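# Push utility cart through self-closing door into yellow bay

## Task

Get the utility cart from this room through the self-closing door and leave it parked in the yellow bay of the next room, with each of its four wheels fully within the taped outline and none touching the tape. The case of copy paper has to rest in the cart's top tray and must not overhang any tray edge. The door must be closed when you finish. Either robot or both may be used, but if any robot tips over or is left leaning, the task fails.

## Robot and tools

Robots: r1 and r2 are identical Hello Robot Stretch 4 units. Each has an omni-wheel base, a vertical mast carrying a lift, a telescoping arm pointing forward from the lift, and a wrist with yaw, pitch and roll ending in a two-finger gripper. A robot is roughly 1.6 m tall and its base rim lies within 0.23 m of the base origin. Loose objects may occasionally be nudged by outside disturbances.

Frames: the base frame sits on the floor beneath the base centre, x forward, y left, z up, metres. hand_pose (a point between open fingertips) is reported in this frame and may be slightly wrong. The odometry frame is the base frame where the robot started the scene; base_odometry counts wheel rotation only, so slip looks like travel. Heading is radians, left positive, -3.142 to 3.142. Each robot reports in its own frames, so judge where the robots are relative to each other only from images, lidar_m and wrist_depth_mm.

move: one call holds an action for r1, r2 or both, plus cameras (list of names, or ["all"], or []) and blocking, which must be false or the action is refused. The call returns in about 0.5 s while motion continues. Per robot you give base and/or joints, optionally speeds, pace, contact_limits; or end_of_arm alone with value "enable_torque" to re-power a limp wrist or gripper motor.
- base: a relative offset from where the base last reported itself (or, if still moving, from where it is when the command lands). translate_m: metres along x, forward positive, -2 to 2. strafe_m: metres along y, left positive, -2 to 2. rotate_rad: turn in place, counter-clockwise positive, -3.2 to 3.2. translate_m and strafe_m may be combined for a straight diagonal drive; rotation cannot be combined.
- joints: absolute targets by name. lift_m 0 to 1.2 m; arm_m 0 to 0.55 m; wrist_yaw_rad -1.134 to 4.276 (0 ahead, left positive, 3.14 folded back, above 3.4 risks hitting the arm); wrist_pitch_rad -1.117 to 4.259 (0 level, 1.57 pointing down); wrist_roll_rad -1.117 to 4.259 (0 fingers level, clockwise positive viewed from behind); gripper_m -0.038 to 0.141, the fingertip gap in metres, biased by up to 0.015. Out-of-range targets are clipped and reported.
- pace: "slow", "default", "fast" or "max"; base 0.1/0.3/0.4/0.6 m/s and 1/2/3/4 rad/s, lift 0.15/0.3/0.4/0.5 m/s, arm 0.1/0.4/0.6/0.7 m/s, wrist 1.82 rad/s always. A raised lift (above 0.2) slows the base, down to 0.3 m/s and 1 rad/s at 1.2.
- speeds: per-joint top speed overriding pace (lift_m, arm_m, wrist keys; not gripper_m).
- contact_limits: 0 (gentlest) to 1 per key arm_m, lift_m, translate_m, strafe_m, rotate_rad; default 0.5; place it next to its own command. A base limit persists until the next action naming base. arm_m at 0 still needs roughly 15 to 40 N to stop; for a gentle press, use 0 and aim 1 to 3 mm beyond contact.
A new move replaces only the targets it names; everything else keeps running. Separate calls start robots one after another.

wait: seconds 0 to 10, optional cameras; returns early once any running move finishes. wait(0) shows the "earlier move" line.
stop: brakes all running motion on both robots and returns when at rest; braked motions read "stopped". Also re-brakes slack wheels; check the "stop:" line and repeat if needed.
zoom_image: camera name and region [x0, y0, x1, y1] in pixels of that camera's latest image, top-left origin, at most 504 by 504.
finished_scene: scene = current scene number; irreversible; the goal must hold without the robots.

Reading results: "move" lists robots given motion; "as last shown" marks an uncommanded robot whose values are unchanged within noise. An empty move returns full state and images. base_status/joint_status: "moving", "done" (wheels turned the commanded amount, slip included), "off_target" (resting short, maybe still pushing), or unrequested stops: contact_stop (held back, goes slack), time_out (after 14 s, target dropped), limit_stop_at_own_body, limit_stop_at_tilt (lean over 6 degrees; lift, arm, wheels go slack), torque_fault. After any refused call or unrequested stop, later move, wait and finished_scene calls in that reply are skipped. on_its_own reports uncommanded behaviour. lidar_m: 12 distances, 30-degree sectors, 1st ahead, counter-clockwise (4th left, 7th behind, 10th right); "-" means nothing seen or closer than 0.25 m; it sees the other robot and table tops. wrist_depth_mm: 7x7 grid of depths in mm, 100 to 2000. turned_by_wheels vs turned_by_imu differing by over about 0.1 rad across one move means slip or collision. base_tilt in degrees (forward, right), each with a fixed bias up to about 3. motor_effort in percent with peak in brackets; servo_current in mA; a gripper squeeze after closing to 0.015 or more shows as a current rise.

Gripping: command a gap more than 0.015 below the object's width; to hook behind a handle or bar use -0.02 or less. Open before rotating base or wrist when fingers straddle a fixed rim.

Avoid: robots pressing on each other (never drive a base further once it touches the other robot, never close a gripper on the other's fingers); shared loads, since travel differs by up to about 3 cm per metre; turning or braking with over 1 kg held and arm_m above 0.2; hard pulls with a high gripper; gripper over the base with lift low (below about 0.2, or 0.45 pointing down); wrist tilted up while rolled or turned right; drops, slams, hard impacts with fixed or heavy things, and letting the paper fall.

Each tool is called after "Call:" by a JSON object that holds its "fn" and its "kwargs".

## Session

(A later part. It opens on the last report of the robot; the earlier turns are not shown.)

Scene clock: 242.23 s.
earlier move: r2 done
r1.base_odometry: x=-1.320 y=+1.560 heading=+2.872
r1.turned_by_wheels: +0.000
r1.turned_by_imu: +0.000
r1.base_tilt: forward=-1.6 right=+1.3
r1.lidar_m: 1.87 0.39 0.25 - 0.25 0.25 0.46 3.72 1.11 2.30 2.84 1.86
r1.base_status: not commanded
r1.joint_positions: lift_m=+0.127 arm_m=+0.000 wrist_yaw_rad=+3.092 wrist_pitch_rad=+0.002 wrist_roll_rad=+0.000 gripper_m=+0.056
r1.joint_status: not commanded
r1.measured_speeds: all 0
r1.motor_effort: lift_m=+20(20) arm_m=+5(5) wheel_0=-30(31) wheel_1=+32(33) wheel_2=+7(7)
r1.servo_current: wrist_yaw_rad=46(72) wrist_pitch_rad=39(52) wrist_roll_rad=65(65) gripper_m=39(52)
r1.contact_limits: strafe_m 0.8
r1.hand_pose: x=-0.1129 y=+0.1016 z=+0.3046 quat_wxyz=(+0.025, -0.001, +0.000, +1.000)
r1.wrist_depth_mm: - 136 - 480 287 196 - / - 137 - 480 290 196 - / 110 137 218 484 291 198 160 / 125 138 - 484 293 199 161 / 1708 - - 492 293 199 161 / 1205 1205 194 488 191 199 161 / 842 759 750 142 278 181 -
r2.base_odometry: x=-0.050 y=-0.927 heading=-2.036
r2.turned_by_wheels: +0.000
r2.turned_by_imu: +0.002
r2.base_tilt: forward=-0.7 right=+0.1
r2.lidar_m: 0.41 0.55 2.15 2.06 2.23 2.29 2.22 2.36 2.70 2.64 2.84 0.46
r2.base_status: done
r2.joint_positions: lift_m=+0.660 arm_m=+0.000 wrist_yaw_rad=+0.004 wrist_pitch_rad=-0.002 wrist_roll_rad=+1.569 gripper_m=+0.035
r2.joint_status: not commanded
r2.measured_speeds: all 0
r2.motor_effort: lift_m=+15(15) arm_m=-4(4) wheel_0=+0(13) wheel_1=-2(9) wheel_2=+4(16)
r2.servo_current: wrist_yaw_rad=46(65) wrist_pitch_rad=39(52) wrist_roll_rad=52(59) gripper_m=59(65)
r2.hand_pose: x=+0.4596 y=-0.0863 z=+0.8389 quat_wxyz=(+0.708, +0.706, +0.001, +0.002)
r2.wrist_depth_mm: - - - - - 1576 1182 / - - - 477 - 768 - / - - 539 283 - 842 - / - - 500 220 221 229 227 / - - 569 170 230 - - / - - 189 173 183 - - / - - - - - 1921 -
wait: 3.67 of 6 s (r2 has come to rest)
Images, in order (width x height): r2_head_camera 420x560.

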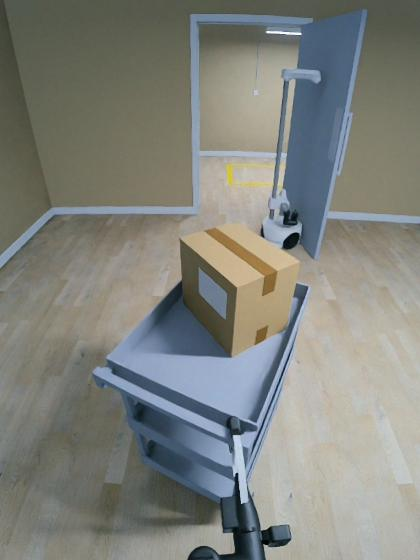

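Call:
{"fn": "move", "kwargs": {"r2": {"base":{"translate_m":0.25},"joints":{"gripper_m":0.0}}, "blocking": false}}

Call:
{"fn": "wait", "kwargs": {"seconds": 3, "cameras": ["r2_head_camera"]}}

Call:
{"fn": "wait", "kwargs": {"seconds": 2, "cameras": ["r2_head_camera"]}}

Scene clock: 248.73 s.
move: r2 moving
r1: as last shown
r1.contact_limits: strafe_m 0.8
r2.base_odometry: x=-0.064 y=-0.954 heading=-2.036
r2.turned_by_wheels: +0.000
r2.turned_by_imu: +0.001
r2.base_tilt: forward=-0.7 right=+0.1
r2.lidar_m: 0.44 0.56 2.17 2.02 2.23 2.31 2.25 2.37 2.70 2.64 2.80 0.47
r2.base_status: translate_m moving
r2.joint_positions: lift_m=+0.660 arm_m=+0.000 wrist_yaw_rad=+0.004 wrist_pitch_rad=-0.004 wrist_roll_rad=+1.569 gripper_m=+0.016
r2.joint_status: gripper_m moving
r2.measured_speeds: translate_m=+0.122 strafe_m=+0.000 rotate_rad=+0.002 lift_m=+0.000 arm_m=+0.000 wrist_yaw_rad=+0.000 wrist_pitch_rad=-0.018 wrist_roll_rad=+0.000
r2.motor_effort: lift_m=+15(15) arm_m=-3(4) wheel_0=+10(13) wheel_1=+9(9) wheel_2=-14(15)
r2.servo_current: wrist_yaw_rad=52(65) wrist_pitch_rad=46(46) wrist_roll_rad=39(59) gripper_m=176(176)
r2.hand_pose: x=+0.4596 y=-0.0863 z=+0.8396 quat_wxyz=(+0.708, +0.706, +0.000, +0.003)
r2.wrist_depth_mm: - - - - - 1808 1205 / - - 591 455 - 750 - / - - 535 276 314 820 - / - - 500 215 217 223 222 / - - 580 166 179 - - / - - 189 173 174 - - / - - - - - - -
pictures: none

Scene clock: 250.53 s.
earlier move: r2 done
r1.base_odometry: x=-1.320 y=+1.560 heading=+2.872
r1.turned_by_wheels: +0.000
r1.turned_by_imu: +0.000
r1.base_tilt: forward=-1.6 right=+1.3
r1.lidar_m: 1.65 0.38 0.25 - 0.25 0.25 0.46 3.73 1.10 2.30 2.84 1.61
r1.base_status: not commanded
r1.joint_positions: lift_m=+0.127 arm_m=+0.000 wrist_yaw_rad=+3.092 wrist_pitch_rad=+0.002 wrist_roll_rad=+0.000 gripper_m=+0.056
r1.joint_status: not commanded
r1.measured_speeds: all 0
r1.motor_effort: lift_m=+20(20) arm_m=+5(5) wheel_0=-30(31) wheel_1=+32(33) wheel_2=+7(7)
r1.servo_current: wrist_yaw_rad=46(72) wrist_pitch_rad=39(52) wrist_roll_rad=39(65) gripper_m=46(52)
r1.contact_limits: strafe_m 0.8
r1.hand_pose: x=-0.1129 y=+0.1016 z=+0.3046 quat_wxyz=(+0.025, -0.001, +0.000, +1.000)
r1.wrist_depth_mm: - 137 - 480 287 196 - / - 137 - 477 290 197 - / 110 138 219 480 293 198 160 / 125 138 - 488 294 198 160 / 1708 - - 484 291 198 161 / 1182 1182 193 492 191 198 161 / 842 759 750 143 276 181 -
r2.base_odometry: x=-0.162 y=-1.150 heading=-2.036
r2.turned_by_wheels: +0.000
r2.turned_by_imu: +0.000
r2.base_tilt: forward=-0.7 right=+0.0
r2.lidar_m: 0.44 0.62 2.12 2.04 2.20 2.55 2.48 2.65 2.73 2.66 2.83 0.44
r2.base_status: done
r2.joint_positions: lift_m=+0.660 arm_m=+0.000 wrist_yaw_rad=-0.003 wrist_pitch_rad=-0.006 wrist_roll_rad=+1.569 gripper_m=+0.001
r2.joint_status: all done
r2.measured_speeds: all 0
r2.motor_effort: lift_m=+15(15) arm_m=-4(4) wheel_0=+2(13) wheel_1=+3(9) wheel_2=-5(16)
r2.servo_current: wrist_yaw_rad=46(65) wrist_pitch_rad=46(52) wrist_roll_rad=59(59) gripper_m=72(176)
r2.hand_pose: x=+0.4590 y=-0.0884 z=+0.8403 quat_wxyz=(+0.708, +0.706, -0.003, +0.001)
r2.wrist_depth_mm: - - - 554 - 723 - / - - 535 322 - 768 - / - - 500 238 236 809 - / - - 488 202 200 211 209 / - - 683 156 167 - - / - - 185 163 162 - - / - - - - - - -
wait: 1.80 of 3 s (r2 has come to rest)
Images, in order (width x height): r2_head_camera 420x560.

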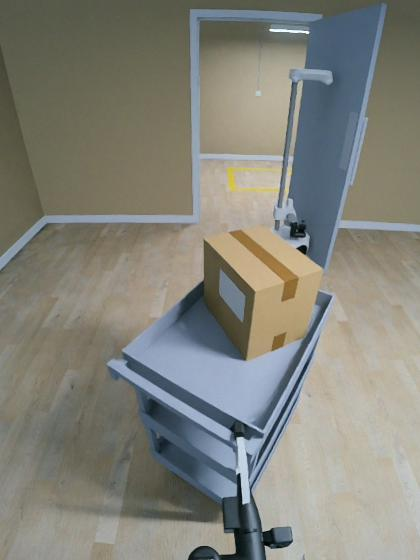

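Scene clock: 252.53 s.
r1.base_odometry: x=-1.320 y=+1.560 heading=+2.872
r1.turned_by_wheels: +0.000
r1.turned_by_imu: +0.000
r1.base_tilt: forward=-1.6 right=+1.3
r1.lidar_m: 1.63 0.38 0.25 - 0.25 0.25 0.45 3.72 1.10 2.29 2.85 1.60
r1.base_status: not commanded
r1.joint_positions: lift_m=+0.127 arm_m=+0.000 wrist_yaw_rad=+3.092 wrist_pitch_rad=+0.002 wrist_roll_rad=+0.000 gripper_m=+0.056
r1.joint_status: not commanded
r1.measured_speeds: all 0
r1.motor_effort: lift_m=+20(20) arm_m=+5(5) wheel_0=-30(31) wheel_1=+32(33) wheel_2=+7(7)
r1.servo_current: wrist_yaw_rad=59(72) wrist_pitch_rad=39(52) wrist_roll_rad=52(65) gripper_m=39(52)
r1.contact_limits: strafe_m 0.8
r1.hand_pose: x=-0.1129 y=+0.1016 z=+0.3046 quat_wxyz=(+0.025, -0.001, +0.000, +1.000)
r1.wrist_depth_mm: - 137 - 477 287 196 - / - 137 - 480 289 197 - / 110 137 219 484 291 198 160 / 125 138 - 488 293 199 161 / 1618 - - 484 293 199 161 / 1182 1229 193 496 191 199 161 / 842 750 750 143 274 180 -
r2.base_odometry: x=-0.162 y=-1.150 heading=-2.036
r2.turned_by_wheels: +0.000
r2.turned_by_imu: +0.000
r2.base_tilt: forward=-0.7 right=+0.1
r2.lidar_m: 0.45 0.62 2.13 2.05 2.18 2.53 2.48 2.65 2.72 2.67 2.86 0.44
r2.base_status: done
r2.joint_positions: lift_m=+0.660 arm_m=+0.000 wrist_yaw_rad=-0.003 wrist_pitch_rad=-0.006 wrist_roll_rad=+1.569 gripper_m=+0.001
r2.joint_status: all done
r2.measured_speeds: all 0
r2.motor_effort: lift_m=+15(15) arm_m=-3(4) wheel_0=+2(13) wheel_1=+3(9) wheel_2=-5(16)
r2.servo_current: wrist_yaw_rad=52(65) wrist_pitch_rad=46(52) wrist_roll_rad=52(59) gripper_m=72(176)
r2.hand_pose: x=+0.4590 y=-0.0884 z=+0.8403 quat_wxyz=(+0.708, +0.706, -0.003, +0.001)
r2.wrist_depth_mm: - - - 554 - 715 - / - - 530 322 - 759 - / - - 496 238 236 798 - / - - 488 202 200 211 210 / - - 691 156 167 - - / - - 185 163 163 - - / - - - - - - -
wait: 2.00 s; at rest by 0.27 s
Images, in order (width x height): r2_head_camera 420x560.

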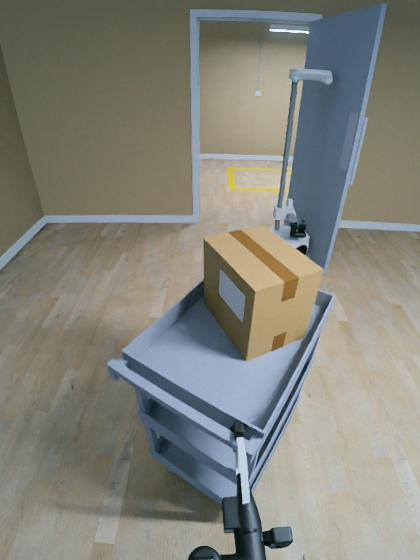

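Call:
{"fn": "move", "kwargs": {"r2": {"base":{"strafe_m":-0.2}}, "blocking": false}}

Call:
{"fn": "wait", "kwargs": {"seconds": 2.5, "cameras": ["r2_head_camera"]}}

Scene clock: 272.93 s.
move: r2 moving
r1: as last shown
r1.contact_limits: strafe_m 0.8
r2.base_odometry: x=-0.195 y=-1.134 heading=-2.036
r2.turned_by_wheels: +0.001
r2.turned_by_imu: +0.001
r2.base_tilt: forward=-0.7 right=+0.0
r2.lidar_m: 0.45 0.56 2.16 2.10 2.25 2.54 2.48 2.65 2.72 2.64 2.83 0.44
r2.base_status: strafe_m moving
r2.joint_positions: lift_m=+0.660 arm_m=+0.000 wrist_yaw_rad=+0.000 wrist_pitch_rad=-0.006 wrist_roll_rad=+1.569 gripper_m=+0.001
r2.joint_status: not commanded
r2.measured_speeds: translate_m=-0.001 strafe_m=-0.140 rotate_rad=+0.003 lift_m=+0.000 arm_m=+0.000 wrist_yaw_rad=+0.010 wrist_pitch_rad=+0.000 wrist_roll_rad=+0.000
r2.motor_effort: lift_m=+15(15) arm_m=-3(4) wheel_0=+11(16) wheel_1=-8(10) wheel_2=-1(5)
r2.servo_current: wrist_yaw_rad=52(52) wrist_pitch_rad=46(52) wrist_roll_rad=33(52) gripper_m=72(72)
r2.hand_pose: x=+0.4593 y=-0.0875 z=+0.8403 quat_wxyz=(+0.708, +0.706, -0.002, +0.002)
r2.wrist_depth_mm: - - - 621 - 723 - / - - 544 364 - 759 - / - - 504 247 256 820 - / - - 488 202 200 209 213 / - - 654 159 170 - - / - - 185 161 157 - - / - - - - - - -
pictures: none

Scene clock: 274.40 s.
earlier move: r2 done
r1.base_odometry: x=-1.320 y=+1.560 heading=+2.872
r1.turned_by_wheels: +0.000
r1.turned_by_imu: +0.000
r1.base_tilt: forward=-1.6 right=+1.3
r1.lidar_m: 1.59 0.37 0.25 - 0.25 0.25 0.46 3.73 1.10 2.31 2.82 1.61
r1.base_status: not commanded
r1.joint_positions: lift_m=+0.127 arm_m=+0.000 wrist_yaw_rad=+3.092 wrist_pitch_rad=+0.002 wrist_roll_rad=+0.000 gripper_m=+0.056
r1.joint_status: not commanded
r1.measured_speeds: all 0
r1.motor_effort: lift_m=+20(20) arm_m=+5(5) wheel_0=-30(31) wheel_1=+33(33) wheel_2=+6(7)
r1.servo_current: wrist_yaw_rad=26(72) wrist_pitch_rad=39(52) wrist_roll_rad=39(59) gripper_m=39(46)
r1.contact_limits: strafe_m 0.8
r1.hand_pose: x=-0.1129 y=+0.1016 z=+0.3046 quat_wxyz=(+0.025, -0.001, +0.000, +1.000)
r1.wrist_depth_mm: - 137 - 473 287 196 - / - 137 - 484 290 197 - / 110 137 219 480 291 198 160 / 125 138 - 484 294 198 160 / 1661 - - 484 294 198 160 / 1182 1205 193 492 191 199 161 / 831 750 750 143 277 181 -
r2.base_odometry: x=-0.341 y=-1.060 heading=-2.036
r2.turned_by_wheels: +0.000
r2.turned_by_imu: +0.001
r2.base_tilt: forward=-0.7 right=+0.0
r2.lidar_m: 0.43 0.50 2.33 2.25 2.37 2.56 2.48 2.66 2.54 2.48 2.63 0.48
r2.base_status: done
r2.joint_positions: lift_m=+0.660 arm_m=+0.000 wrist_yaw_rad=+0.004 wrist_pitch_rad=-0.006 wrist_roll_rad=+1.569 gripper_m=+0.001
r2.joint_status: not commanded
r2.measured_speeds: all 0
r2.motor_effort: lift_m=+15(15) arm_m=-3(4) wheel_0=+4(16) wheel_1=+0(11) wheel_2=+0(5)
r2.servo_current: wrist_yaw_rad=59(59) wrist_pitch_rad=46(52) wrist_roll_rad=46(59) gripper_m=72(72)
r2.hand_pose: x=+0.4597 y=-0.0861 z=+0.8403 quat_wxyz=(+0.708, +0.706, -0.001, +0.004)
r2.wrist_depth_mm: - - - - - 1756 1229 / - - - - - 1756 1205 / - - 621 442 - 809 - / - - 539 224 224 225 223 / - - 496 164 170 229 - / - - 188 175 176 - - / - - - - - - -
wait: 1.47 of 2.5 s (r2 has come to rest)
Images, in order (width x height): r2_head_camera 420x560.

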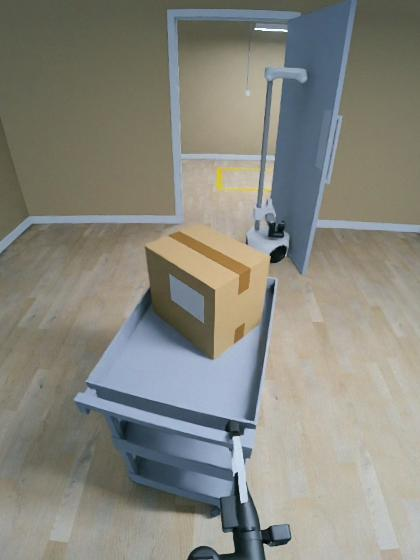

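Call:
{"fn": "move", "kwargs": {"r2": {"base":{"strafe_m":-0.17}}, "blocking": false}}

Call:
{"fn": "wait", "kwargs": {"seconds": 2.5}}

Call:
{"fn": "move", "kwargs": {"r2": {"base":{"translate_m":0.45,"strafe_m":0.155}}, "blocking": false}}

Call:
{"fn": "wait", "kwargs": {"seconds": 3.5, "cameras": ["r2_head_camera"]}}

Scene clock: 284.40 s.
move: r2 moving
r1: as last shown
r1.contact_limits: strafe_m 0.8
r2.base_odometry: x=-0.373 y=-1.044 heading=-2.036
r2.turned_by_wheels: +0.000
r2.turned_by_imu: +0.001
r2.base_tilt: forward=-0.7 right=+0.0
r2.lidar_m: 0.42 0.48 2.36 2.29 2.43 2.57 2.50 2.65 2.49 2.43 2.63 0.48
r2.base_status: strafe_m moving
r2.joint_positions: lift_m=+0.660 arm_m=+0.000 wrist_yaw_rad=+0.006 wrist_pitch_rad=-0.006 wrist_roll_rad=+1.569 gripper_m=+0.001
r2.joint_status: not commanded
r2.measured_speeds: translate_m=-0.001 strafe_m=-0.139 rotate_rad=+0.003 lift_m=+0.000 arm_m=+0.000 wrist_yaw_rad=+0.000 wrist_pitch_rad=+0.000 wrist_roll_rad=+0.000
r2.motor_effort: lift_m=+15(15) arm_m=-3(4) wheel_0=+13(17) wheel_1=-11(11) wheel_2=+0(1)
r2.servo_current: wrist_yaw_rad=59(59) wrist_pitch_rad=46(52) wrist_roll_rad=39(59) gripper_m=65(72)
r2.hand_pose: x=+0.4598 y=-0.0857 z=+0.8403 quat_wxyz=(+0.708, +0.706, +0.000, +0.004)
r2.wrist_depth_mm: - - - - - 1808 1229 / - - - - - 1808 1229 / - - - 544 - 798 - / - - 559 225 225 233 225 / - - 496 167 224 230 - / - - 187 176 176 - - / - - - - - - -
pictures: none

Scene clock: 285.73 s.
earlier move: r2 done
r1.base_odometry: x=-1.320 y=+1.560 heading=+2.872
r1.turned_by_wheels: +0.000
r1.turned_by_imu: +0.000
r1.base_tilt: forward=-1.6 right=+1.3
r1.lidar_m: 1.55 0.39 0.25 - 0.25 0.25 0.46 3.70 1.10 2.27 2.81 1.66
r1.base_status: not commanded
r1.joint_positions: lift_m=+0.127 arm_m=+0.000 wrist_yaw_rad=+3.092 wrist_pitch_rad=+0.002 wrist_roll_rad=+0.000 gripper_m=+0.056
r1.joint_status: not commanded
r1.measured_speeds: all 0
r1.motor_effort: lift_m=+20(20) arm_m=+5(5) wheel_0=-31(31) wheel_1=+32(33) wheel_2=+6(7)
r1.servo_current: wrist_yaw_rad=39(65) wrist_pitch_rad=39(52) wrist_roll_rad=46(65) gripper_m=39(46)
r1.contact_limits: strafe_m 0.8
r1.hand_pose: x=-0.1129 y=+0.1016 z=+0.3046 quat_wxyz=(+0.025, -0.001, +0.000, +1.000)
r1.wrist_depth_mm: - 137 - 477 287 196 - / - 137 - 484 290 197 - / 110 138 220 480 291 198 160 / 125 138 - 488 293 198 160 / 1661 - - 492 293 200 161 / 1182 1205 194 492 191 200 161 / 854 750 759 143 277 181 -
r2.base_odometry: x=-0.493 y=-0.984 heading=-2.036
r2.turned_by_wheels: +0.000
r2.turned_by_imu: +0.000
r2.base_tilt: forward=-0.7 right=+0.1
r2.lidar_m: 0.40 0.43 2.50 2.42 2.60 2.58 2.51 2.69 2.36 2.28 2.48 2.39
r2.base_status: done
r2.joint_positions: lift_m=+0.660 arm_m=+0.000 wrist_yaw_rad=+0.005 wrist_pitch_rad=-0.006 wrist_roll_rad=+1.569 gripper_m=+0.001
r2.joint_status: not commanded
r2.measured_speeds: all 0
r2.motor_effort: lift_m=+15(15) arm_m=-3(4) wheel_0=+2(17) wheel_1=-2(12) wheel_2=+0(2)
r2.servo_current: wrist_yaw_rad=46(65) wrist_pitch_rad=46(52) wrist_roll_rad=39(59) gripper_m=65(72)
r2.hand_pose: x=+0.4597 y=-0.0860 z=+0.8403 quat_wxyz=(+0.708, +0.706, -0.001, +0.004)
r2.wrist_depth_mm: - - - - - 1756 1205 / - - - - - 1756 1229 / - - - - - 1863 1229 / - - - - - 820 1160 / - - 564 176 234 238 - / - - 185 178 183 831 - / - - 517 - - - -
wait: 1.33 of 2.5 s (r2 has come to rest)
pictures: none

Scene clock: 286.23 s.
move: r2 moving
r1: as last shown
r1.contact_limits: strafe_m 0.8
r2.base_odometry: x=-0.497 y=-1.016 heading=-2.037
r2.turned_by_wheels: -0.001
r2.turned_by_imu: -0.001
r2.base_tilt: forward=-0.8 right=+0.1
r2.lidar_m: 0.40 0.41 2.49 2.41 2.57 2.60 2.51 2.72 2.39 2.30 2.48 0.48
r2.base_status: translate_m moving; strafe_m moving
r2.joint_positions: lift_m=+0.660 arm_m=+0.000 wrist_yaw_rad=-0.007 wrist_pitch_rad=-0.006 wrist_roll_rad=+1.569 gripper_m=+0.001
r2.joint_status: not commanded
r2.measured_speeds: translate_m=+0.122 strafe_m=+0.041 rotate_rad=+0.003 lift_m=+0.000 arm_m=+0.000 wrist_yaw_rad=-0.029 wrist_pitch_rad=+0.000 wrist_roll_rad=+0.000
r2.motor_effort: lift_m=+15(15) arm_m=-2(4) wheel_0=+4(9) wheel_1=+10(11) wheel_2=-19(19)
r2.servo_current: wrist_yaw_rad=59(59) wrist_pitch_rad=46(52) wrist_roll_rad=52(59) gripper_m=72(72)
r2.hand_pose: x=+0.4587 y=-0.0895 z=+0.8403 quat_wxyz=(+0.708, +0.706, -0.005, +0.000)
r2.wrist_depth_mm: - - - - - 1808 1205 / - - - - - 1708 1205 / - - - - - 1808 1229 / - - - - - 1708 1118 / - - 580 177 233 239 - / - - 189 177 182 809 - / - - 484 - - - -
pictures: none

Scene clock: 288.73 s.
earlier move: r2 done
r1.base_odometry: x=-1.320 y=+1.560 heading=+2.872
r1.turned_by_wheels: +0.000
r1.turned_by_imu: +0.000
r1.base_tilt: forward=-1.6 right=+1.3
r1.lidar_m: 1.43 0.39 0.25 - 0.25 0.25 0.45 3.74 1.09 2.30 2.83 1.19
r1.base_status: not commanded
r1.joint_positions: lift_m=+0.127 arm_m=+0.000 wrist_yaw_rad=+3.092 wrist_pitch_rad=+0.002 wrist_roll_rad=+0.000 gripper_m=+0.056
r1.joint_status: not commanded
r1.measured_speeds: all 0
r1.motor_effort: lift_m=+20(20) arm_m=+5(5) wheel_0=-30(31) wheel_1=+32(33) wheel_2=+7(7)
r1.servo_current: wrist_yaw_rad=52(78) wrist_pitch_rad=39(52) wrist_roll_rad=46(78) gripper_m=33(52)
r1.contact_limits: strafe_m 0.8
r1.hand_pose: x=-0.1129 y=+0.1016 z=+0.3046 quat_wxyz=(+0.025, -0.001, +0.000, +1.000)
r1.wrist_depth_mm: - 137 - 477 287 196 - / - 137 - 477 291 197 - / 110 138 219 484 291 198 160 / 125 138 - 488 291 199 161 / 1661 - - 488 294 200 161 / 1229 1205 193 488 190 199 161 / 842 750 759 143 276 181 -
r2.base_odometry: x=-0.556 y=-1.455 heading=-2.036
r2.turned_by_wheels: +0.001
r2.turned_by_imu: -0.001
r2.base_tilt: forward=-0.6 right=+0.0
r2.lidar_m: 0.41 0.40 2.30 2.22 2.36 3.02 2.96 3.12 2.55 2.48 2.67 0.49
r2.base_status: done
r2.joint_positions: lift_m=+0.660 arm_m=+0.000 wrist_yaw_rad=-0.002 wrist_pitch_rad=-0.006 wrist_roll_rad=+1.569 gripper_m=+0.001
r2.joint_status: not commanded
r2.measured_speeds: all 0
r2.motor_effort: lift_m=+15(15) arm_m=+4(4) wheel_0=+5(10) wheel_1=+2(11) wheel_2=-2(23)
r2.servo_current: wrist_yaw_rad=52(72) wrist_pitch_rad=46(52) wrist_roll_rad=39(65) gripper_m=72(72)
r2.hand_pose: x=+0.4591 y=-0.0881 z=+0.8403 quat_wxyz=(+0.708, +0.706, -0.003, +0.002)
r2.wrist_depth_mm: - - - - - 1537 1205 / - - - - - 1661 1229 / - - - - - 1756 1255 / - - - 462 262 741 234 / - - 549 173 231 236 - / - - 187 177 181 831 - / - - 535 - - - -
wait: 2.50 of 3.5 s (r2 has come to rest)
Images, in order (width x height): r2_head_camera 420x560.

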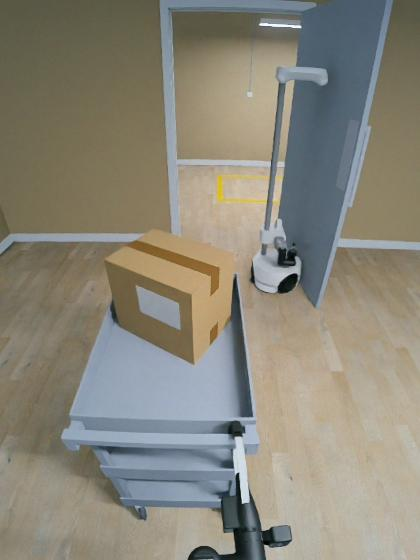

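Call:
{"fn": "move", "kwargs": {"r2": {"joints":{"gripper_m":0.14}}, "blocking": false}}

Call:
{"fn": "wait", "kwargs": {"seconds": 1.3}}

Call:
{"fn": "move", "kwargs": {"r2": {"base":{"translate_m":-0.12}}, "blocking": false}}

Call:
{"fn": "wait", "kwargs": {"seconds": 2}}

Call:
{"fn": "move", "kwargs": {"r2": {"base":{"rotate_rad":-0.06},"joints":{"wrist_roll_rad":0.0,"lift_m":0.66}}, "blocking": false}}

Call:
{"fn": "wait", "kwargs": {"seconds": 1.5}}

Call:
{"fn": "move", "kwargs": {"r2": {"base":{"strafe_m":0.21}}, "blocking": false}}

Call:
{"fn": "wait", "kwargs": {"seconds": 2.5, "cameras": ["r2_head_camera","r2_wrist_camera"]}}

Scene clock: 322.50 s.
move: r2 moving
r1: as last shown
r1.contact_limits: strafe_m 0.8
r2.base_odometry: x=-0.556 y=-1.455 heading=-2.036
r2.turned_by_wheels: +0.000
r2.turned_by_imu: +0.000
r2.base_tilt: forward=-0.7 right=+0.0
r2.lidar_m: 0.38 0.41 2.30 2.26 2.35 2.98 2.96 3.11 2.56 2.50 2.64 0.48
r2.base_status: not commanded
r2.joint_positions: lift_m=+0.660 arm_m=+0.000 wrist_yaw_rad=-0.002 wrist_pitch_rad=-0.006 wrist_roll_rad=+1.569 gripper_m=+0.020
r2.joint_status: gripper_m moving
r2.measured_speeds: all 0
r2.motor_effort: lift_m=+15(15) arm_m=+4(4) wheel_0=+5(6) wheel_1=+2(2) wheel_2=-3(3)
r2.servo_current: wrist_yaw_rad=52(52) wrist_pitch_rad=46(52) wrist_roll_rad=59(65) gripper_m=91(91)
r2.hand_pose: x=+0.4591 y=-0.0881 z=+0.8403 quat_wxyz=(+0.708, +0.706, -0.003, +0.002)
r2.wrist_depth_mm: - - 1661 - - 1618 1229 / - - - - - 1708 1229 / - - - - - 1808 1229 / - - - 309 286 246 238 / - - 564 178 237 241 - / - - 190 180 186 - - / - - 517 - 241 - -
pictures: none

Scene clock: 323.80 s.
earlier move: r2 moving
r1.base_odometry: x=-1.320 y=+1.560 heading=+2.872
r1.turned_by_wheels: +0.000
r1.turned_by_imu: +0.000
r1.base_tilt: forward=-1.6 right=+1.3
r1.lidar_m: 1.42 0.37 0.25 - 0.25 0.25 0.43 3.73 1.08 2.30 2.84 1.20
r1.base_status: not commanded
r1.joint_positions: lift_m=+0.127 arm_m=+0.000 wrist_yaw_rad=+3.092 wrist_pitch_rad=+0.002 wrist_roll_rad=+0.000 gripper_m=+0.056
r1.joint_status: not commanded
r1.measured_speeds: all 0
r1.motor_effort: lift_m=+20(20) arm_m=+5(5) wheel_0=-30(31) wheel_1=+32(33) wheel_2=+6(7)
r1.servo_current: wrist_yaw_rad=59(85) wrist_pitch_rad=39(52) wrist_roll_rad=46(65) gripper_m=39(52)
r1.contact_limits: strafe_m 0.8
r1.hand_pose: x=-0.1129 y=+0.1016 z=+0.3046 quat_wxyz=(+0.025, -0.001, +0.000, +1.000)
r1.wrist_depth_mm: - 137 - 473 287 196 - / - 137 - 477 290 197 - / 110 138 219 488 291 198 160 / 125 139 - 484 294 199 160 / 1618 - - 492 294 200 161 / 1182 1205 193 492 190 198 160 / 842 750 750 143 274 182 -
r2.base_odometry: x=-0.556 y=-1.455 heading=-2.036
r2.turned_by_wheels: +0.000
r2.turned_by_imu: +0.000
r2.base_tilt: forward=-0.7 right=+0.1
r2.lidar_m: 0.41 0.45 2.31 2.25 2.38 3.01 2.96 3.16 2.59 2.48 2.68 0.50
r2.base_status: not commanded
r2.joint_positions: lift_m=+0.660 arm_m=+0.000 wrist_yaw_rad=-0.002 wrist_pitch_rad=-0.001 wrist_roll_rad=+1.569 gripper_m=+0.136
r2.joint_status: gripper_m moving
r2.measured_speeds: all 0
r2.motor_effort: lift_m=+15(15) arm_m=+4(4) wheel_0=+5(6) wheel_1=+2(3) wheel_2=-3(3)
r2.servo_current: wrist_yaw_rad=39(52) wrist_pitch_rad=39(52) wrist_roll_rad=52(65) gripper_m=59(137)
r2.hand_pose: x=+0.4591 y=-0.0881 z=+0.8388 quat_wxyz=(+0.708, +0.706, -0.001, +0.000)
r2.wrist_depth_mm: - - - - - 1537 1160 / - - - - - 1661 1160 / - - - - - 1708 1182 / - - - 343 - 272 262 / - - 569 187 251 252 - / - - 193 249 196 - - / - - 530 - - - -
wait: 1.30 s; no rest
pictures: none

Scene clock: 324.30 s.
earlier move: r2 done
move: r2 moving
r1: as last shown
r1.contact_limits: strafe_m 0.8
r2.base_odometry: x=-0.542 y=-1.428 heading=-2.036
r2.turned_by_wheels: +0.000
r2.turned_by_imu: +0.000
r2.base_tilt: forward=-0.7 right=+0.0
r2.lidar_m: 0.43 0.46 2.32 2.25 2.36 3.00 2.89 3.11 2.58 2.48 2.61 0.51
r2.base_status: translate_m moving
r2.joint_positions: lift_m=+0.660 arm_m=+0.000 wrist_yaw_rad=-0.002 wrist_pitch_rad=-0.001 wrist_roll_rad=+1.569 gripper_m=+0.140
r2.joint_status: all done
r2.measured_speeds: translate_m=-0.122 strafe_m=+0.001 rotate_rad=+0.004 lift_m=+0.000 arm_m=+0.000 wrist_yaw_rad=+0.000 wrist_pitch_rad=+0.000 wrist_roll_rad=+0.000
r2.motor_effort: lift_m=+15(15) arm_m=+4(4) wheel_0=-7(8) wheel_1=-8(8) wheel_2=+11(13)
r2.servo_current: wrist_yaw_rad=46(52) wrist_pitch_rad=46(46) wrist_roll_rad=52(52) gripper_m=46(72)
r2.hand_pose: x=+0.4591 y=-0.0881 z=+0.8388 quat_wxyz=(+0.708, +0.706, -0.001, +0.000)
r2.wrist_depth_mm: - - 1576 - - 1537 1160 / - - - - - 1618 1138 / - - - - - 1661 1182 / - - - 355 296 285 500 / - - 569 212 278 278 - / - - 216 215 211 186 - / - - 559 - - - -
pictures: none

Scene clock: 325.47 s.
earlier move: r2 done
r1.base_odometry: x=-1.320 y=+1.560 heading=+2.872
r1.turned_by_wheels: +0.000
r1.turned_by_imu: +0.000
r1.base_tilt: forward=-1.6 right=+1.3
r1.lidar_m: 1.42 0.37 0.25 - 0.25 0.25 0.45 3.69 1.10 2.31 2.81 1.17
r1.base_status: not commanded
r1.joint_positions: lift_m=+0.127 arm_m=+0.000 wrist_yaw_rad=+3.092 wrist_pitch_rad=+0.002 wrist_roll_rad=+0.000 gripper_m=+0.056
r1.joint_status: not commanded
r1.measured_speeds: all 0
r1.motor_effort: lift_m=+20(20) arm_m=+5(5) wheel_0=-31(31) wheel_1=+32(33) wheel_2=+7(7)
r1.servo_current: wrist_yaw_rad=39(72) wrist_pitch_rad=46(52) wrist_roll_rad=46(65) gripper_m=46(52)
r1.contact_limits: strafe_m 0.8
r1.hand_pose: x=-0.1129 y=+0.1016 z=+0.3046 quat_wxyz=(+0.025, -0.001, +0.000, +1.000)
r1.wrist_depth_mm: - 137 - 480 289 196 - / - 137 - 484 290 197 - / 110 138 219 484 291 198 161 / 125 138 - 488 293 199 160 / 1708 - - 492 294 199 161 / 1182 1205 194 488 190 199 160 / 854 750 741 143 277 181 -
r2.base_odometry: x=-0.502 y=-1.348 heading=-2.036
r2.turned_by_wheels: +0.000
r2.turned_by_imu: +0.000
r2.base_tilt: forward=-0.7 right=+0.1
r2.lidar_m: 0.50 0.58 2.28 2.23 2.37 2.92 2.83 3.02 2.56 2.48 2.66 2.12
r2.base_status: done
r2.joint_positions: lift_m=+0.660 arm_m=+0.000 wrist_yaw_rad=-0.002 wrist_pitch_rad=-0.001 wrist_roll_rad=+1.569 gripper_m=+0.140
r2.joint_status: all done
r2.measured_speeds: all 0
r2.motor_effort: lift_m=+15(15) arm_m=+4(4) wheel_0=-4(10) wheel_1=-3(8) wheel_2=+4(13)
r2.servo_current: wrist_yaw_rad=52(59) wrist_pitch_rad=33(46) wrist_roll_rad=39(52) gripper_m=46(72)
r2.hand_pose: x=+0.4591 y=-0.0881 z=+0.8388 quat_wxyz=(+0.708, +0.706, -0.001, +0.000)
r2.wrist_depth_mm: - - 1708 - - 1537 1138 / - - - - - 1661 1138 / - - - - - 1708 1138 / - - - 500 946 488 370 / - - 676 368 960 375 - / - - 597 310 213 185 - / - - 691 - - - -
wait: 1.17 of 2 s (r2 has come to rest)
pictures: none

Scene clock: 325.97 s.
move: r2 moving
r1: as last shown
r1.contact_limits: strafe_m 0.8
r2.base_odometry: x=-0.502 y=-1.348 heading=-2.095
r2.turned_by_wheels: -0.059
r2.turned_by_imu: -0.057
r2.base_tilt: forward=-0.7 right=+0.1
r2.lidar_m: 0.50 0.55 2.35 2.27 2.37 2.94 2.85 2.97 2.56 2.49 2.59 2.12
r2.base_status: rotate_rad moving
r2.joint_positions: lift_m=+0.660 arm_m=+0.000 wrist_yaw_rad=-0.002 wrist_pitch_rad=-0.001 wrist_roll_rad=+0.981 gripper_m=+0.140
r2.joint_status: lift_m moving; wrist_roll_rad moving
r2.measured_speeds: translate_m=+0.000 strafe_m=+0.000 rotate_rad=+0.000 lift_m=+0.000 arm_m=+0.000 wrist_yaw_rad=+0.000 wrist_pitch_rad=+0.000 wrist_roll_rad=-1.820
r2.motor_effort: lift_m=+17(17) arm_m=+4(4) wheel_0=+3(7) wheel_1=+2(7) wheel_2=+4(10)
r2.servo_current: wrist_yaw_rad=46(52) wrist_pitch_rad=33(46) wrist_roll_rad=85(117) gripper_m=52(52)
r2.hand_pose: x=+0.4591 y=-0.0880 z=+0.8388 quat_wxyz=(+0.882, +0.471, -0.001, -0.001)
r2.wrist_depth_mm: - - - - - - - / - - - - - - 1756 / - - - - - - 1576 / - - 768 - - 1863 1336 / - 634 640 312 - 1537 1229 / - 699 314 373 379 379 1098 / - - 676 - - 382 683
pictures: none

Scene clock: 326.97 s.
earlier move: r2 done
r1.base_odometry: x=-1.320 y=+1.560 heading=+2.872
r1.turned_by_wheels: +0.000
r1.turned_by_imu: +0.000
r1.base_tilt: forward=-1.6 right=+1.3
r1.lidar_m: 1.45 0.36 0.25 - 0.25 0.25 0.46 3.68 1.11 2.27 2.84 1.19
r1.base_status: not commanded
r1.joint_positions: lift_m=+0.127 arm_m=+0.000 wrist_yaw_rad=+3.092 wrist_pitch_rad=+0.002 wrist_roll_rad=+0.000 gripper_m=+0.056
r1.joint_status: not commanded
r1.measured_speeds: all 0
r1.motor_effort: lift_m=+20(20) arm_m=+5(5) wheel_0=-30(31) wheel_1=+32(33) wheel_2=+6(7)
r1.servo_current: wrist_yaw_rad=46(65) wrist_pitch_rad=39(52) wrist_roll_rad=59(59) gripper_m=39(46)
r1.contact_limits: strafe_m 0.8
r1.hand_pose: x=-0.1129 y=+0.1016 z=+0.3046 quat_wxyz=(+0.025, -0.001, +0.000, +1.000)
r1.wrist_depth_mm: - 137 - 473 289 196 - / - 137 - 477 290 198 - / 110 138 219 480 290 199 161 / 125 138 - 484 294 199 160 / 1661 - - 492 294 199 161 / 1182 1205 194 492 191 199 161 / 854 750 750 143 276 181 -
r2.base_odometry: x=-0.502 y=-1.348 heading=-2.095
r2.turned_by_wheels: +0.000
r2.turned_by_imu: +0.000
r2.base_tilt: forward=-0.7 right=+0.1
r2.lidar_m: 0.52 0.57 2.35 2.26 2.33 2.93 2.85 2.94 2.59 2.49 2.59 2.12
r2.base_status: done
r2.joint_positions: lift_m=+0.660 arm_m=+0.000 wrist_yaw_rad=-0.002 wrist_pitch_rad=-0.001 wrist_roll_rad=+0.002 gripper_m=+0.140
r2.joint_status: all done
r2.measured_speeds: all 0
r2.motor_effort: lift_m=+15(18) arm_m=+4(4) wheel_0=+4(7) wheel_1=+3(7) wheel_2=+4(10)
r2.servo_current: wrist_yaw_rad=39(59) wrist_pitch_rad=33(46) wrist_roll_rad=46(117) gripper_m=52(59)
r2.hand_pose: x=+0.4591 y=-0.0880 z=+0.8388 quat_wxyz=(+1.000, +0.001, -0.001, -0.001)
r2.wrist_depth_mm: - - - - - - - / - - 640 - - - - / - 715 621 - - - - / - 691 621 768 - - - / 375 373 373 312 - - - / - 220 177 314 1983 205 - / 1983 - - - 1863 1756 1808
wait: 1.00 of 1.5 s (r2 has come to rest)
pictures: none

Scene clock: 327.47 s.
move: r2 moving
r1: as last shown
r1.contact_limits: strafe_m 0.8
r2.base_odometry: x=-0.471 y=-1.366 heading=-2.095
r2.turned_by_wheels: +0.000
r2.turned_by_imu: +0.000
r2.base_tilt: forward=-0.7 right=+0.1
r2.lidar_m: 0.52 0.58 2.30 2.22 2.33 2.92 2.83 2.94 2.59 2.51 2.64 2.15
r2.base_status: strafe_m moving
r2.joint_positions: lift_m=+0.660 arm_m=+0.000 wrist_yaw_rad=-0.002 wrist_pitch_rad=-0.001 wrist_roll_rad=+0.002 gripper_m=+0.140
r2.joint_status: not commanded
r2.measured_speeds: translate_m=-0.001 strafe_m=+0.140 rotate_rad=+0.007 lift_m=+0.000 arm_m=+0.000 wrist_yaw_rad=+0.000 wrist_pitch_rad=+0.000 wrist_roll_rad=+0.000
r2.motor_effort: lift_m=+15(15) arm_m=+3(4) wheel_0=-11(11) wheel_1=+13(13) wheel_2=+1(5)
r2.servo_current: wrist_yaw_rad=39(59) wrist_pitch_rad=39(46) wrist_roll_rad=52(52) gripper_m=59(59)
r2.hand_pose: x=+0.4591 y=-0.0880 z=+0.8388 quat_wxyz=(+1.000, +0.001, -0.001, -0.001)
r2.wrist_depth_mm: - - - - - - - / - - 634 - - - - / - 732 621 778 - - - / - 715 609 691 - - - / 377 373 373 312 - - - / - - 176 166 198 205 - / 1921 1863 - - 1863 1756 1808
pictures: none

Scene clock: 328.97 s.
earlier move: r2 done
r1.base_odometry: x=-1.320 y=+1.560 heading=+2.872
r1.turned_by_wheels: +0.000
r1.turned_by_imu: +0.000
r1.base_tilt: forward=-1.5 right=+1.3
r1.lidar_m: 1.44 0.37 0.25 - 0.25 0.25 0.46 3.70 1.09 2.29 2.83 1.19
r1.base_status: not commanded
r1.joint_positions: lift_m=+0.127 arm_m=+0.000 wrist_yaw_rad=+3.092 wrist_pitch_rad=+0.002 wrist_roll_rad=+0.000 gripper_m=+0.056
r1.joint_status: not commanded
r1.measured_speeds: all 0
r1.motor_effort: lift_m=+20(20) arm_m=+5(5) wheel_0=-30(31) wheel_1=+32(33) wheel_2=+7(7)
r1.servo_current: wrist_yaw_rad=52(78) wrist_pitch_rad=39(52) wrist_roll_rad=52(65) gripper_m=46(52)
r1.contact_limits: strafe_m 0.8
r1.hand_pose: x=-0.1129 y=+0.1016 z=+0.3046 quat_wxyz=(+0.025, -0.001, +0.000, +1.000)
r1.wrist_depth_mm: - 137 - 477 289 195 - / - 138 - 477 291 197 - / 110 138 218 480 291 197 160 / 125 138 - 484 293 198 160 / 1708 - - 488 294 199 160 / 1205 1205 194 488 190 198 160 / 842 759 750 143 277 181 -
r2.base_odometry: x=-0.321 y=-1.453 heading=-2.095
r2.turned_by_wheels: +0.000
r2.turned_by_imu: +0.000
r2.base_tilt: forward=-0.7 right=+0.1
r2.lidar_m: 0.52 0.55 2.14 2.03 2.15 2.93 2.82 2.96 2.78 2.69 2.84 0.55
r2.base_status: done
r2.joint_positions: lift_m=+0.660 arm_m=+0.000 wrist_yaw_rad=-0.002 wrist_pitch_rad=-0.001 wrist_roll_rad=+0.002 gripper_m=+0.140
r2.joint_status: not commanded
r2.measured_speeds: all 0
r2.motor_effort: lift_m=+15(15) arm_m=+4(4) wheel_0=+0(11) wheel_1=+1(13) wheel_2=+0(5)
r2.servo_current: wrist_yaw_rad=52(59) wrist_pitch_rad=39(46) wrist_roll_rad=46(52) gripper_m=52(59)
r2.hand_pose: x=+0.4591 y=-0.0880 z=+0.8388 quat_wxyz=(+1.000, +0.001, -0.001, -0.001)
r2.wrist_depth_mm: - - - - - - - / - - - 647 - - - / - - 732 627 750 - - / - - 715 615 647 591 - / 312 347 370 368 366 306 306 / - 220 191 160 197 205 - / 1863 1661 1808 - - 1708 1808
wait: 1.50 of 2.5 s (r2 has come to rest)
Images, in order (width x height): r2_head_camera 420x560, r2_wrist_camera 616x392.

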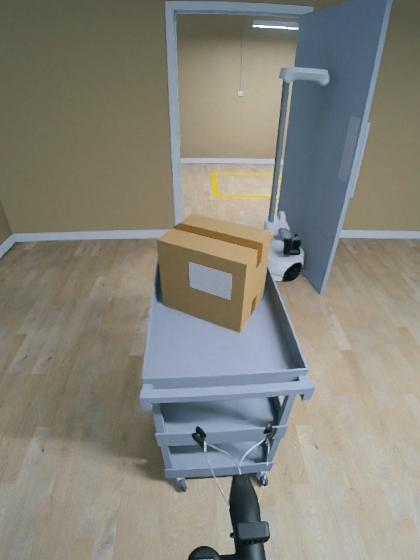

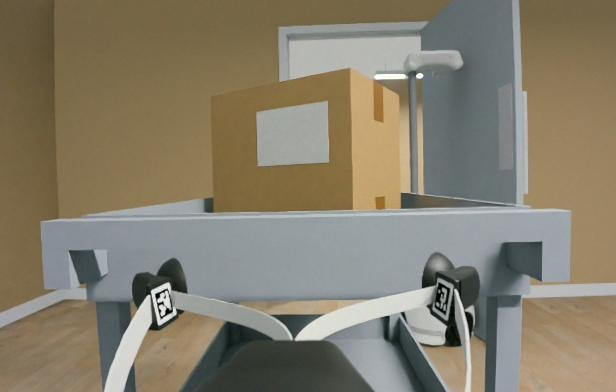

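Call:
{"fn": "move", "kwargs": {"r2": {"base":{"translate_m":0.12},"pace":"slow"}, "blocking": false}}

Call:
{"fn": "wait", "kwargs": {"seconds": 2}}

Call:
{"fn": "move", "kwargs": {"r2": {"base":{"translate_m":0.7,"strafe_m":0.015},"speeds":{}}, "blocking": false}}

Call:
{"fn": "wait", "kwargs": {"seconds": 3.5, "cameras": ["r2_head_camera","r1_head_left_camera"]}}

Scene clock: 344.60 s.
move: r2 moving
r1: as last shown
r1.contact_limits: strafe_m 0.8
r2.base_odometry: x=-0.327 y=-1.464 heading=-2.094
r2.turned_by_wheels: +0.000
r2.turned_by_imu: +0.001
r2.base_tilt: forward=-0.6 right=+0.1
r2.lidar_m: 0.51 0.53 2.13 2.05 2.14 2.94 2.85 2.97 2.79 2.68 2.82 0.53
r2.base_status: translate_m moving
r2.joint_positions: lift_m=+0.660 arm_m=+0.000 wrist_yaw_rad=-0.002 wrist_pitch_rad=-0.001 wrist_roll_rad=+0.002 gripper_m=+0.140
r2.joint_status: not commanded
r2.measured_speeds: translate_m=+0.048 strafe_m=+0.000 rotate_rad=+0.000 lift_m=+0.000 arm_m=+0.000 wrist_yaw_rad=+0.000 wrist_pitch_rad=+0.000 wrist_roll_rad=+0.000
r2.motor_effort: lift_m=+15(15) arm_m=+3(4) wheel_0=+3(8) wheel_1=+6(7) wheel_2=-8(9)
r2.servo_current: wrist_yaw_rad=39(52) wrist_pitch_rad=46(46) wrist_roll_rad=52(59) gripper_m=52(52)
r2.hand_pose: x=+0.4591 y=-0.0880 z=+0.8388 quat_wxyz=(+1.000, +0.001, -0.001, -0.001)
r2.wrist_depth_mm: - - - - - - - / - - - 640 - - - / - - 715 615 732 - - / - - 715 603 627 585 - / 303 300 357 353 355 296 291 / - 362 191 160 197 205 - / 1921 1661 1756 - - 1708 1708
pictures: none

Scene clock: 346.57 s.
earlier move: r2 done
r1.base_odometry: x=-1.320 y=+1.560 heading=+2.872
r1.turned_by_wheels: +0.000
r1.turned_by_imu: +0.000
r1.base_tilt: forward=-1.6 right=+1.3
r1.lidar_m: 1.44 0.40 0.25 - 0.25 0.25 0.47 3.71 1.09 2.32 2.83 1.15
r1.base_status: not commanded
r1.joint_positions: lift_m=+0.127 arm_m=+0.000 wrist_yaw_rad=+3.092 wrist_pitch_rad=+0.002 wrist_roll_rad=+0.000 gripper_m=+0.056
r1.joint_status: not commanded
r1.measured_speeds: all 0
r1.motor_effort: lift_m=+20(20) arm_m=+5(5) wheel_0=-31(31) wheel_1=+32(33) wheel_2=+7(7)
r1.servo_current: wrist_yaw_rad=46(65) wrist_pitch_rad=39(52) wrist_roll_rad=46(65) gripper_m=39(52)
r1.contact_limits: strafe_m 0.8
r1.hand_pose: x=-0.1129 y=+0.1016 z=+0.3046 quat_wxyz=(+0.025, -0.001, +0.000, +1.000)
r1.wrist_depth_mm: - 137 - 473 287 195 - / - 137 - 477 289 196 - / 110 138 220 480 291 199 160 / 125 138 - 484 293 198 161 / 1618 - - 488 294 200 160 / 1160 1205 194 492 191 199 161 / 854 750 750 143 274 181 -
r2.base_odometry: x=-0.380 y=-1.557 heading=-2.094
r2.turned_by_wheels: +0.000
r2.turned_by_imu: +0.000
r2.base_tilt: forward=-0.7 right=+0.1
r2.lidar_m: 0.45 0.45 2.15 2.04 2.15 3.01 2.96 3.06 2.81 2.71 2.81 0.51
r2.base_status: done
r2.joint_positions: lift_m=+0.660 arm_m=+0.000 wrist_yaw_rad=-0.002 wrist_pitch_rad=+0.004 wrist_roll_rad=+0.002 gripper_m=+0.140
r2.joint_status: not commanded
r2.measured_speeds: all 0
r2.motor_effort: lift_m=+16(16) arm_m=+4(4) wheel_0=+5(11) wheel_1=+6(7) wheel_2=-7(11)
r2.servo_current: wrist_yaw_rad=52(59) wrist_pitch_rad=46(46) wrist_roll_rad=52(59) gripper_m=52(59)
r2.hand_pose: x=+0.4591 y=-0.0880 z=+0.8371 quat_wxyz=(+1.000, +0.001, +0.002, -0.001)
r2.wrist_depth_mm: - - - - - 1863 - / - - 597 508 580 - - / - - 603 508 585 - - / - - 591 508 544 462 - / 207 207 207 207 206 205 205 / 271 205 268 267 199 190 266 / 285 1756 866 - - 1708 277
wait: 1.97 of 2 s (r2 has come to rest)
pictures: none

r2: "speeds" must be an object that gives a speed for at least one key that is commanded beside it, as in {"wrist_pitch_rad": 1.82}; or leave "speeds" out

not run: a call was refused earlier in this reply.

Call:
{"fn": "move", "kwargs": {"r2": {"base":{"translate_m":0.7,"strafe_m":0.015}}, "blocking": false}}

Call:
{"fn": "wait", "kwargs": {"seconds": 3.7, "cameras": ["r2_head_camera","r1_head_left_camera"]}}

Scene clock: 349.97 s.
move: r2 moving
r1.base_odometry: x=-1.320 y=+1.560 heading=+2.872
r1.turned_by_wheels: +0.000
r1.turned_by_imu: +0.000
r1.base_tilt: forward=-1.6 right=+1.3
r1.lidar_m: 1.44 0.38 0.25 - 0.25 0.25 0.45 3.71 1.10 2.28 2.84 1.18
r1.base_status: not commanded
r1.joint_positions: lift_m=+0.127 arm_m=+0.000 wrist_yaw_rad=+3.092 wrist_pitch_rad=+0.002 wrist_roll_rad=+0.000 gripper_m=+0.056
r1.joint_status: not commanded
r1.measured_speeds: all 0
r1.motor_effort: lift_m=+20(20) arm_m=+5(5) wheel_0=-30(31) wheel_1=+32(32) wheel_2=+7(7)
r1.servo_current: wrist_yaw_rad=52(65) wrist_pitch_rad=46(52) wrist_roll_rad=52(52) gripper_m=39(46)
r1.contact_limits: strafe_m 0.8
r1.hand_pose: x=-0.1129 y=+0.1016 z=+0.3046 quat_wxyz=(+0.025, -0.001, +0.000, +1.000)
r1.wrist_depth_mm: - 137 - 473 287 196 - / - 137 - 477 291 196 - / 110 138 219 484 291 198 160 / 125 138 - 484 293 199 160 / 1661 - - 488 294 199 161 / 1182 1160 194 496 191 200 160 / 842 759 750 143 276 182 -
r2.base_odometry: x=-0.396 y=-1.585 heading=-2.095
r2.turned_by_wheels: +0.000
r2.turned_by_imu: +0.000
r2.base_tilt: forward=-0.8 right=+0.1
r2.lidar_m: 0.41 0.42 2.13 2.06 2.16 2.96 2.96 3.12 2.80 2.69 2.82 0.45
r2.base_status: translate_m moving; strafe_m moving
r2.joint_positions: lift_m=+0.660 arm_m=+0.000 wrist_yaw_rad=-0.002 wrist_pitch_rad=+0.004 wrist_roll_rad=+0.002 gripper_m=+0.140
r2.joint_status: not commanded
r2.measured_speeds: translate_m=+0.118 strafe_m=+0.004 rotate_rad=-0.017 lift_m=+0.000 arm_m=+0.000 wrist_yaw_rad=-0.002 wrist_pitch_rad=+0.000 wrist_roll_rad=+0.000
r2.motor_effort: lift_m=+16(16) arm_m=+4(4) wheel_0=+6(9) wheel_1=+7(9) wheel_2=-15(15)
r2.servo_current: wrist_yaw_rad=39(52) wrist_pitch_rad=46(46) wrist_roll_rad=39(59) gripper_m=46(52)
r2.hand_pose: x=+0.4591 y=-0.0881 z=+0.8371 quat_wxyz=(+1.000, +0.001, +0.002, -0.001)
r2.wrist_depth_mm: - - - - - 1863 - / - - 559 480 559 - - / - - 569 488 554 - - / - - 574 488 521 424 - / 182 182 181 181 181 180 180 / 245 190 188 242 212 242 242 / - 1756 - - - 1661 -
pictures: none

Scene clock: 353.30 s.
earlier move: r2 done
r1.base_odometry: x=-1.320 y=+1.560 heading=+2.872
r1.turned_by_wheels: +0.000
r1.turned_by_imu: +0.000
r1.base_tilt: forward=-1.6 right=+1.3
r1.lidar_m: 5.14 0.38 0.25 - 0.25 0.25 0.44 3.72 1.09 2.29 0.81 0.89
r1.base_status: not commanded
r1.joint_positions: lift_m=+0.127 arm_m=+0.000 wrist_yaw_rad=+3.092 wrist_pitch_rad=+0.002 wrist_roll_rad=+0.000 gripper_m=+0.056
r1.joint_status: not commanded
r1.measured_speeds: all 0
r1.motor_effort: lift_m=+20(20) arm_m=+5(5) wheel_0=-30(31) wheel_1=+32(33) wheel_2=+6(7)
r1.servo_current: wrist_yaw_rad=26(72) wrist_pitch_rad=46(52) wrist_roll_rad=33(72) gripper_m=33(52)
r1.contact_limits: strafe_m 0.8
r1.hand_pose: x=-0.1129 y=+0.1016 z=+0.3046 quat_wxyz=(+0.025, -0.001, +0.000, +1.000)
r1.wrist_depth_mm: - 137 - 477 289 196 - / - 137 - 477 291 197 - / 110 137 220 480 290 198 160 / 124 139 - 484 293 199 160 / 1661 - - 488 293 200 161 / 1182 1205 194 492 191 199 161 / 831 741 741 143 276 181 -
r2.base_odometry: x=-0.717 y=-2.171 heading=-2.094
r2.turned_by_wheels: +0.001
r2.turned_by_imu: +0.011
r2.base_tilt: forward=-0.7 right=+0.1
r2.lidar_m: 0.42 0.41 2.09 2.01 2.11 2.90 3.70 3.77 2.84 2.73 2.88 0.49
r2.base_status: done
r2.joint_positions: lift_m=+0.660 arm_m=+0.000 wrist_yaw_rad=+0.005 wrist_pitch_rad=+0.004 wrist_roll_rad=+0.002 gripper_m=+0.140
r2.joint_status: not commanded
r2.measured_speeds: all 0
r2.motor_effort: lift_m=+16(16) arm_m=+4(4) wheel_0=+6(13) wheel_1=+5(13) wheel_2=+1(22)
r2.servo_current: wrist_yaw_rad=39(65) wrist_pitch_rad=46(52) wrist_roll_rad=39(59) gripper_m=52(59)
r2.hand_pose: x=+0.4597 y=-0.0859 z=+0.8371 quat_wxyz=(+1.000, +0.001, +0.002, +0.003)
r2.wrist_depth_mm: - - 473 - - - - / - 525 477 - - - - / - 535 480 661 - - - / - 544 484 569 - - - / 179 184 190 195 202 205 - / 236 195 248 254 190 209 - / 1708 - - - 276 1255 1098
wait: 3.33 of 3.7 s (r2 has come to rest)
pictures: r1_head_left_camera, r2_head_camera
Images, in order (width x height): r1_head_left_camera 420x672, r2_head_camera 420x560.

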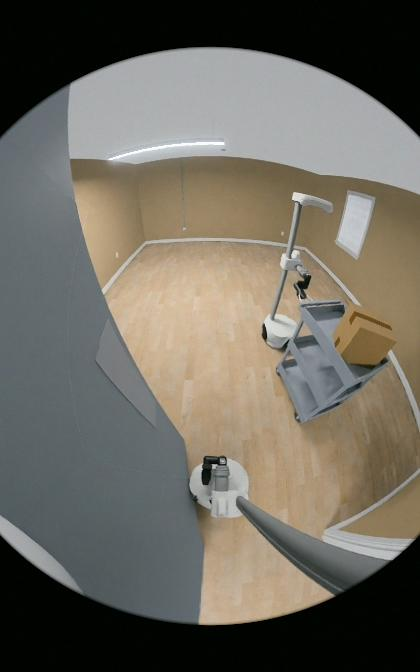

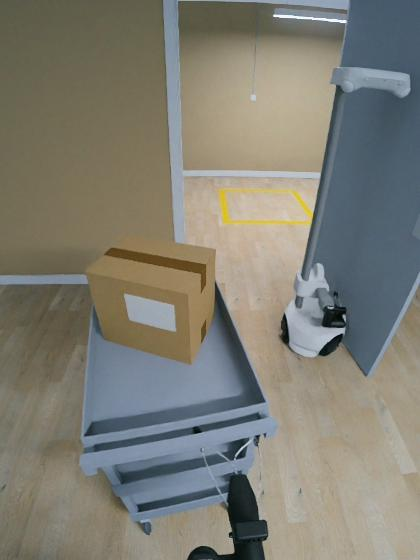

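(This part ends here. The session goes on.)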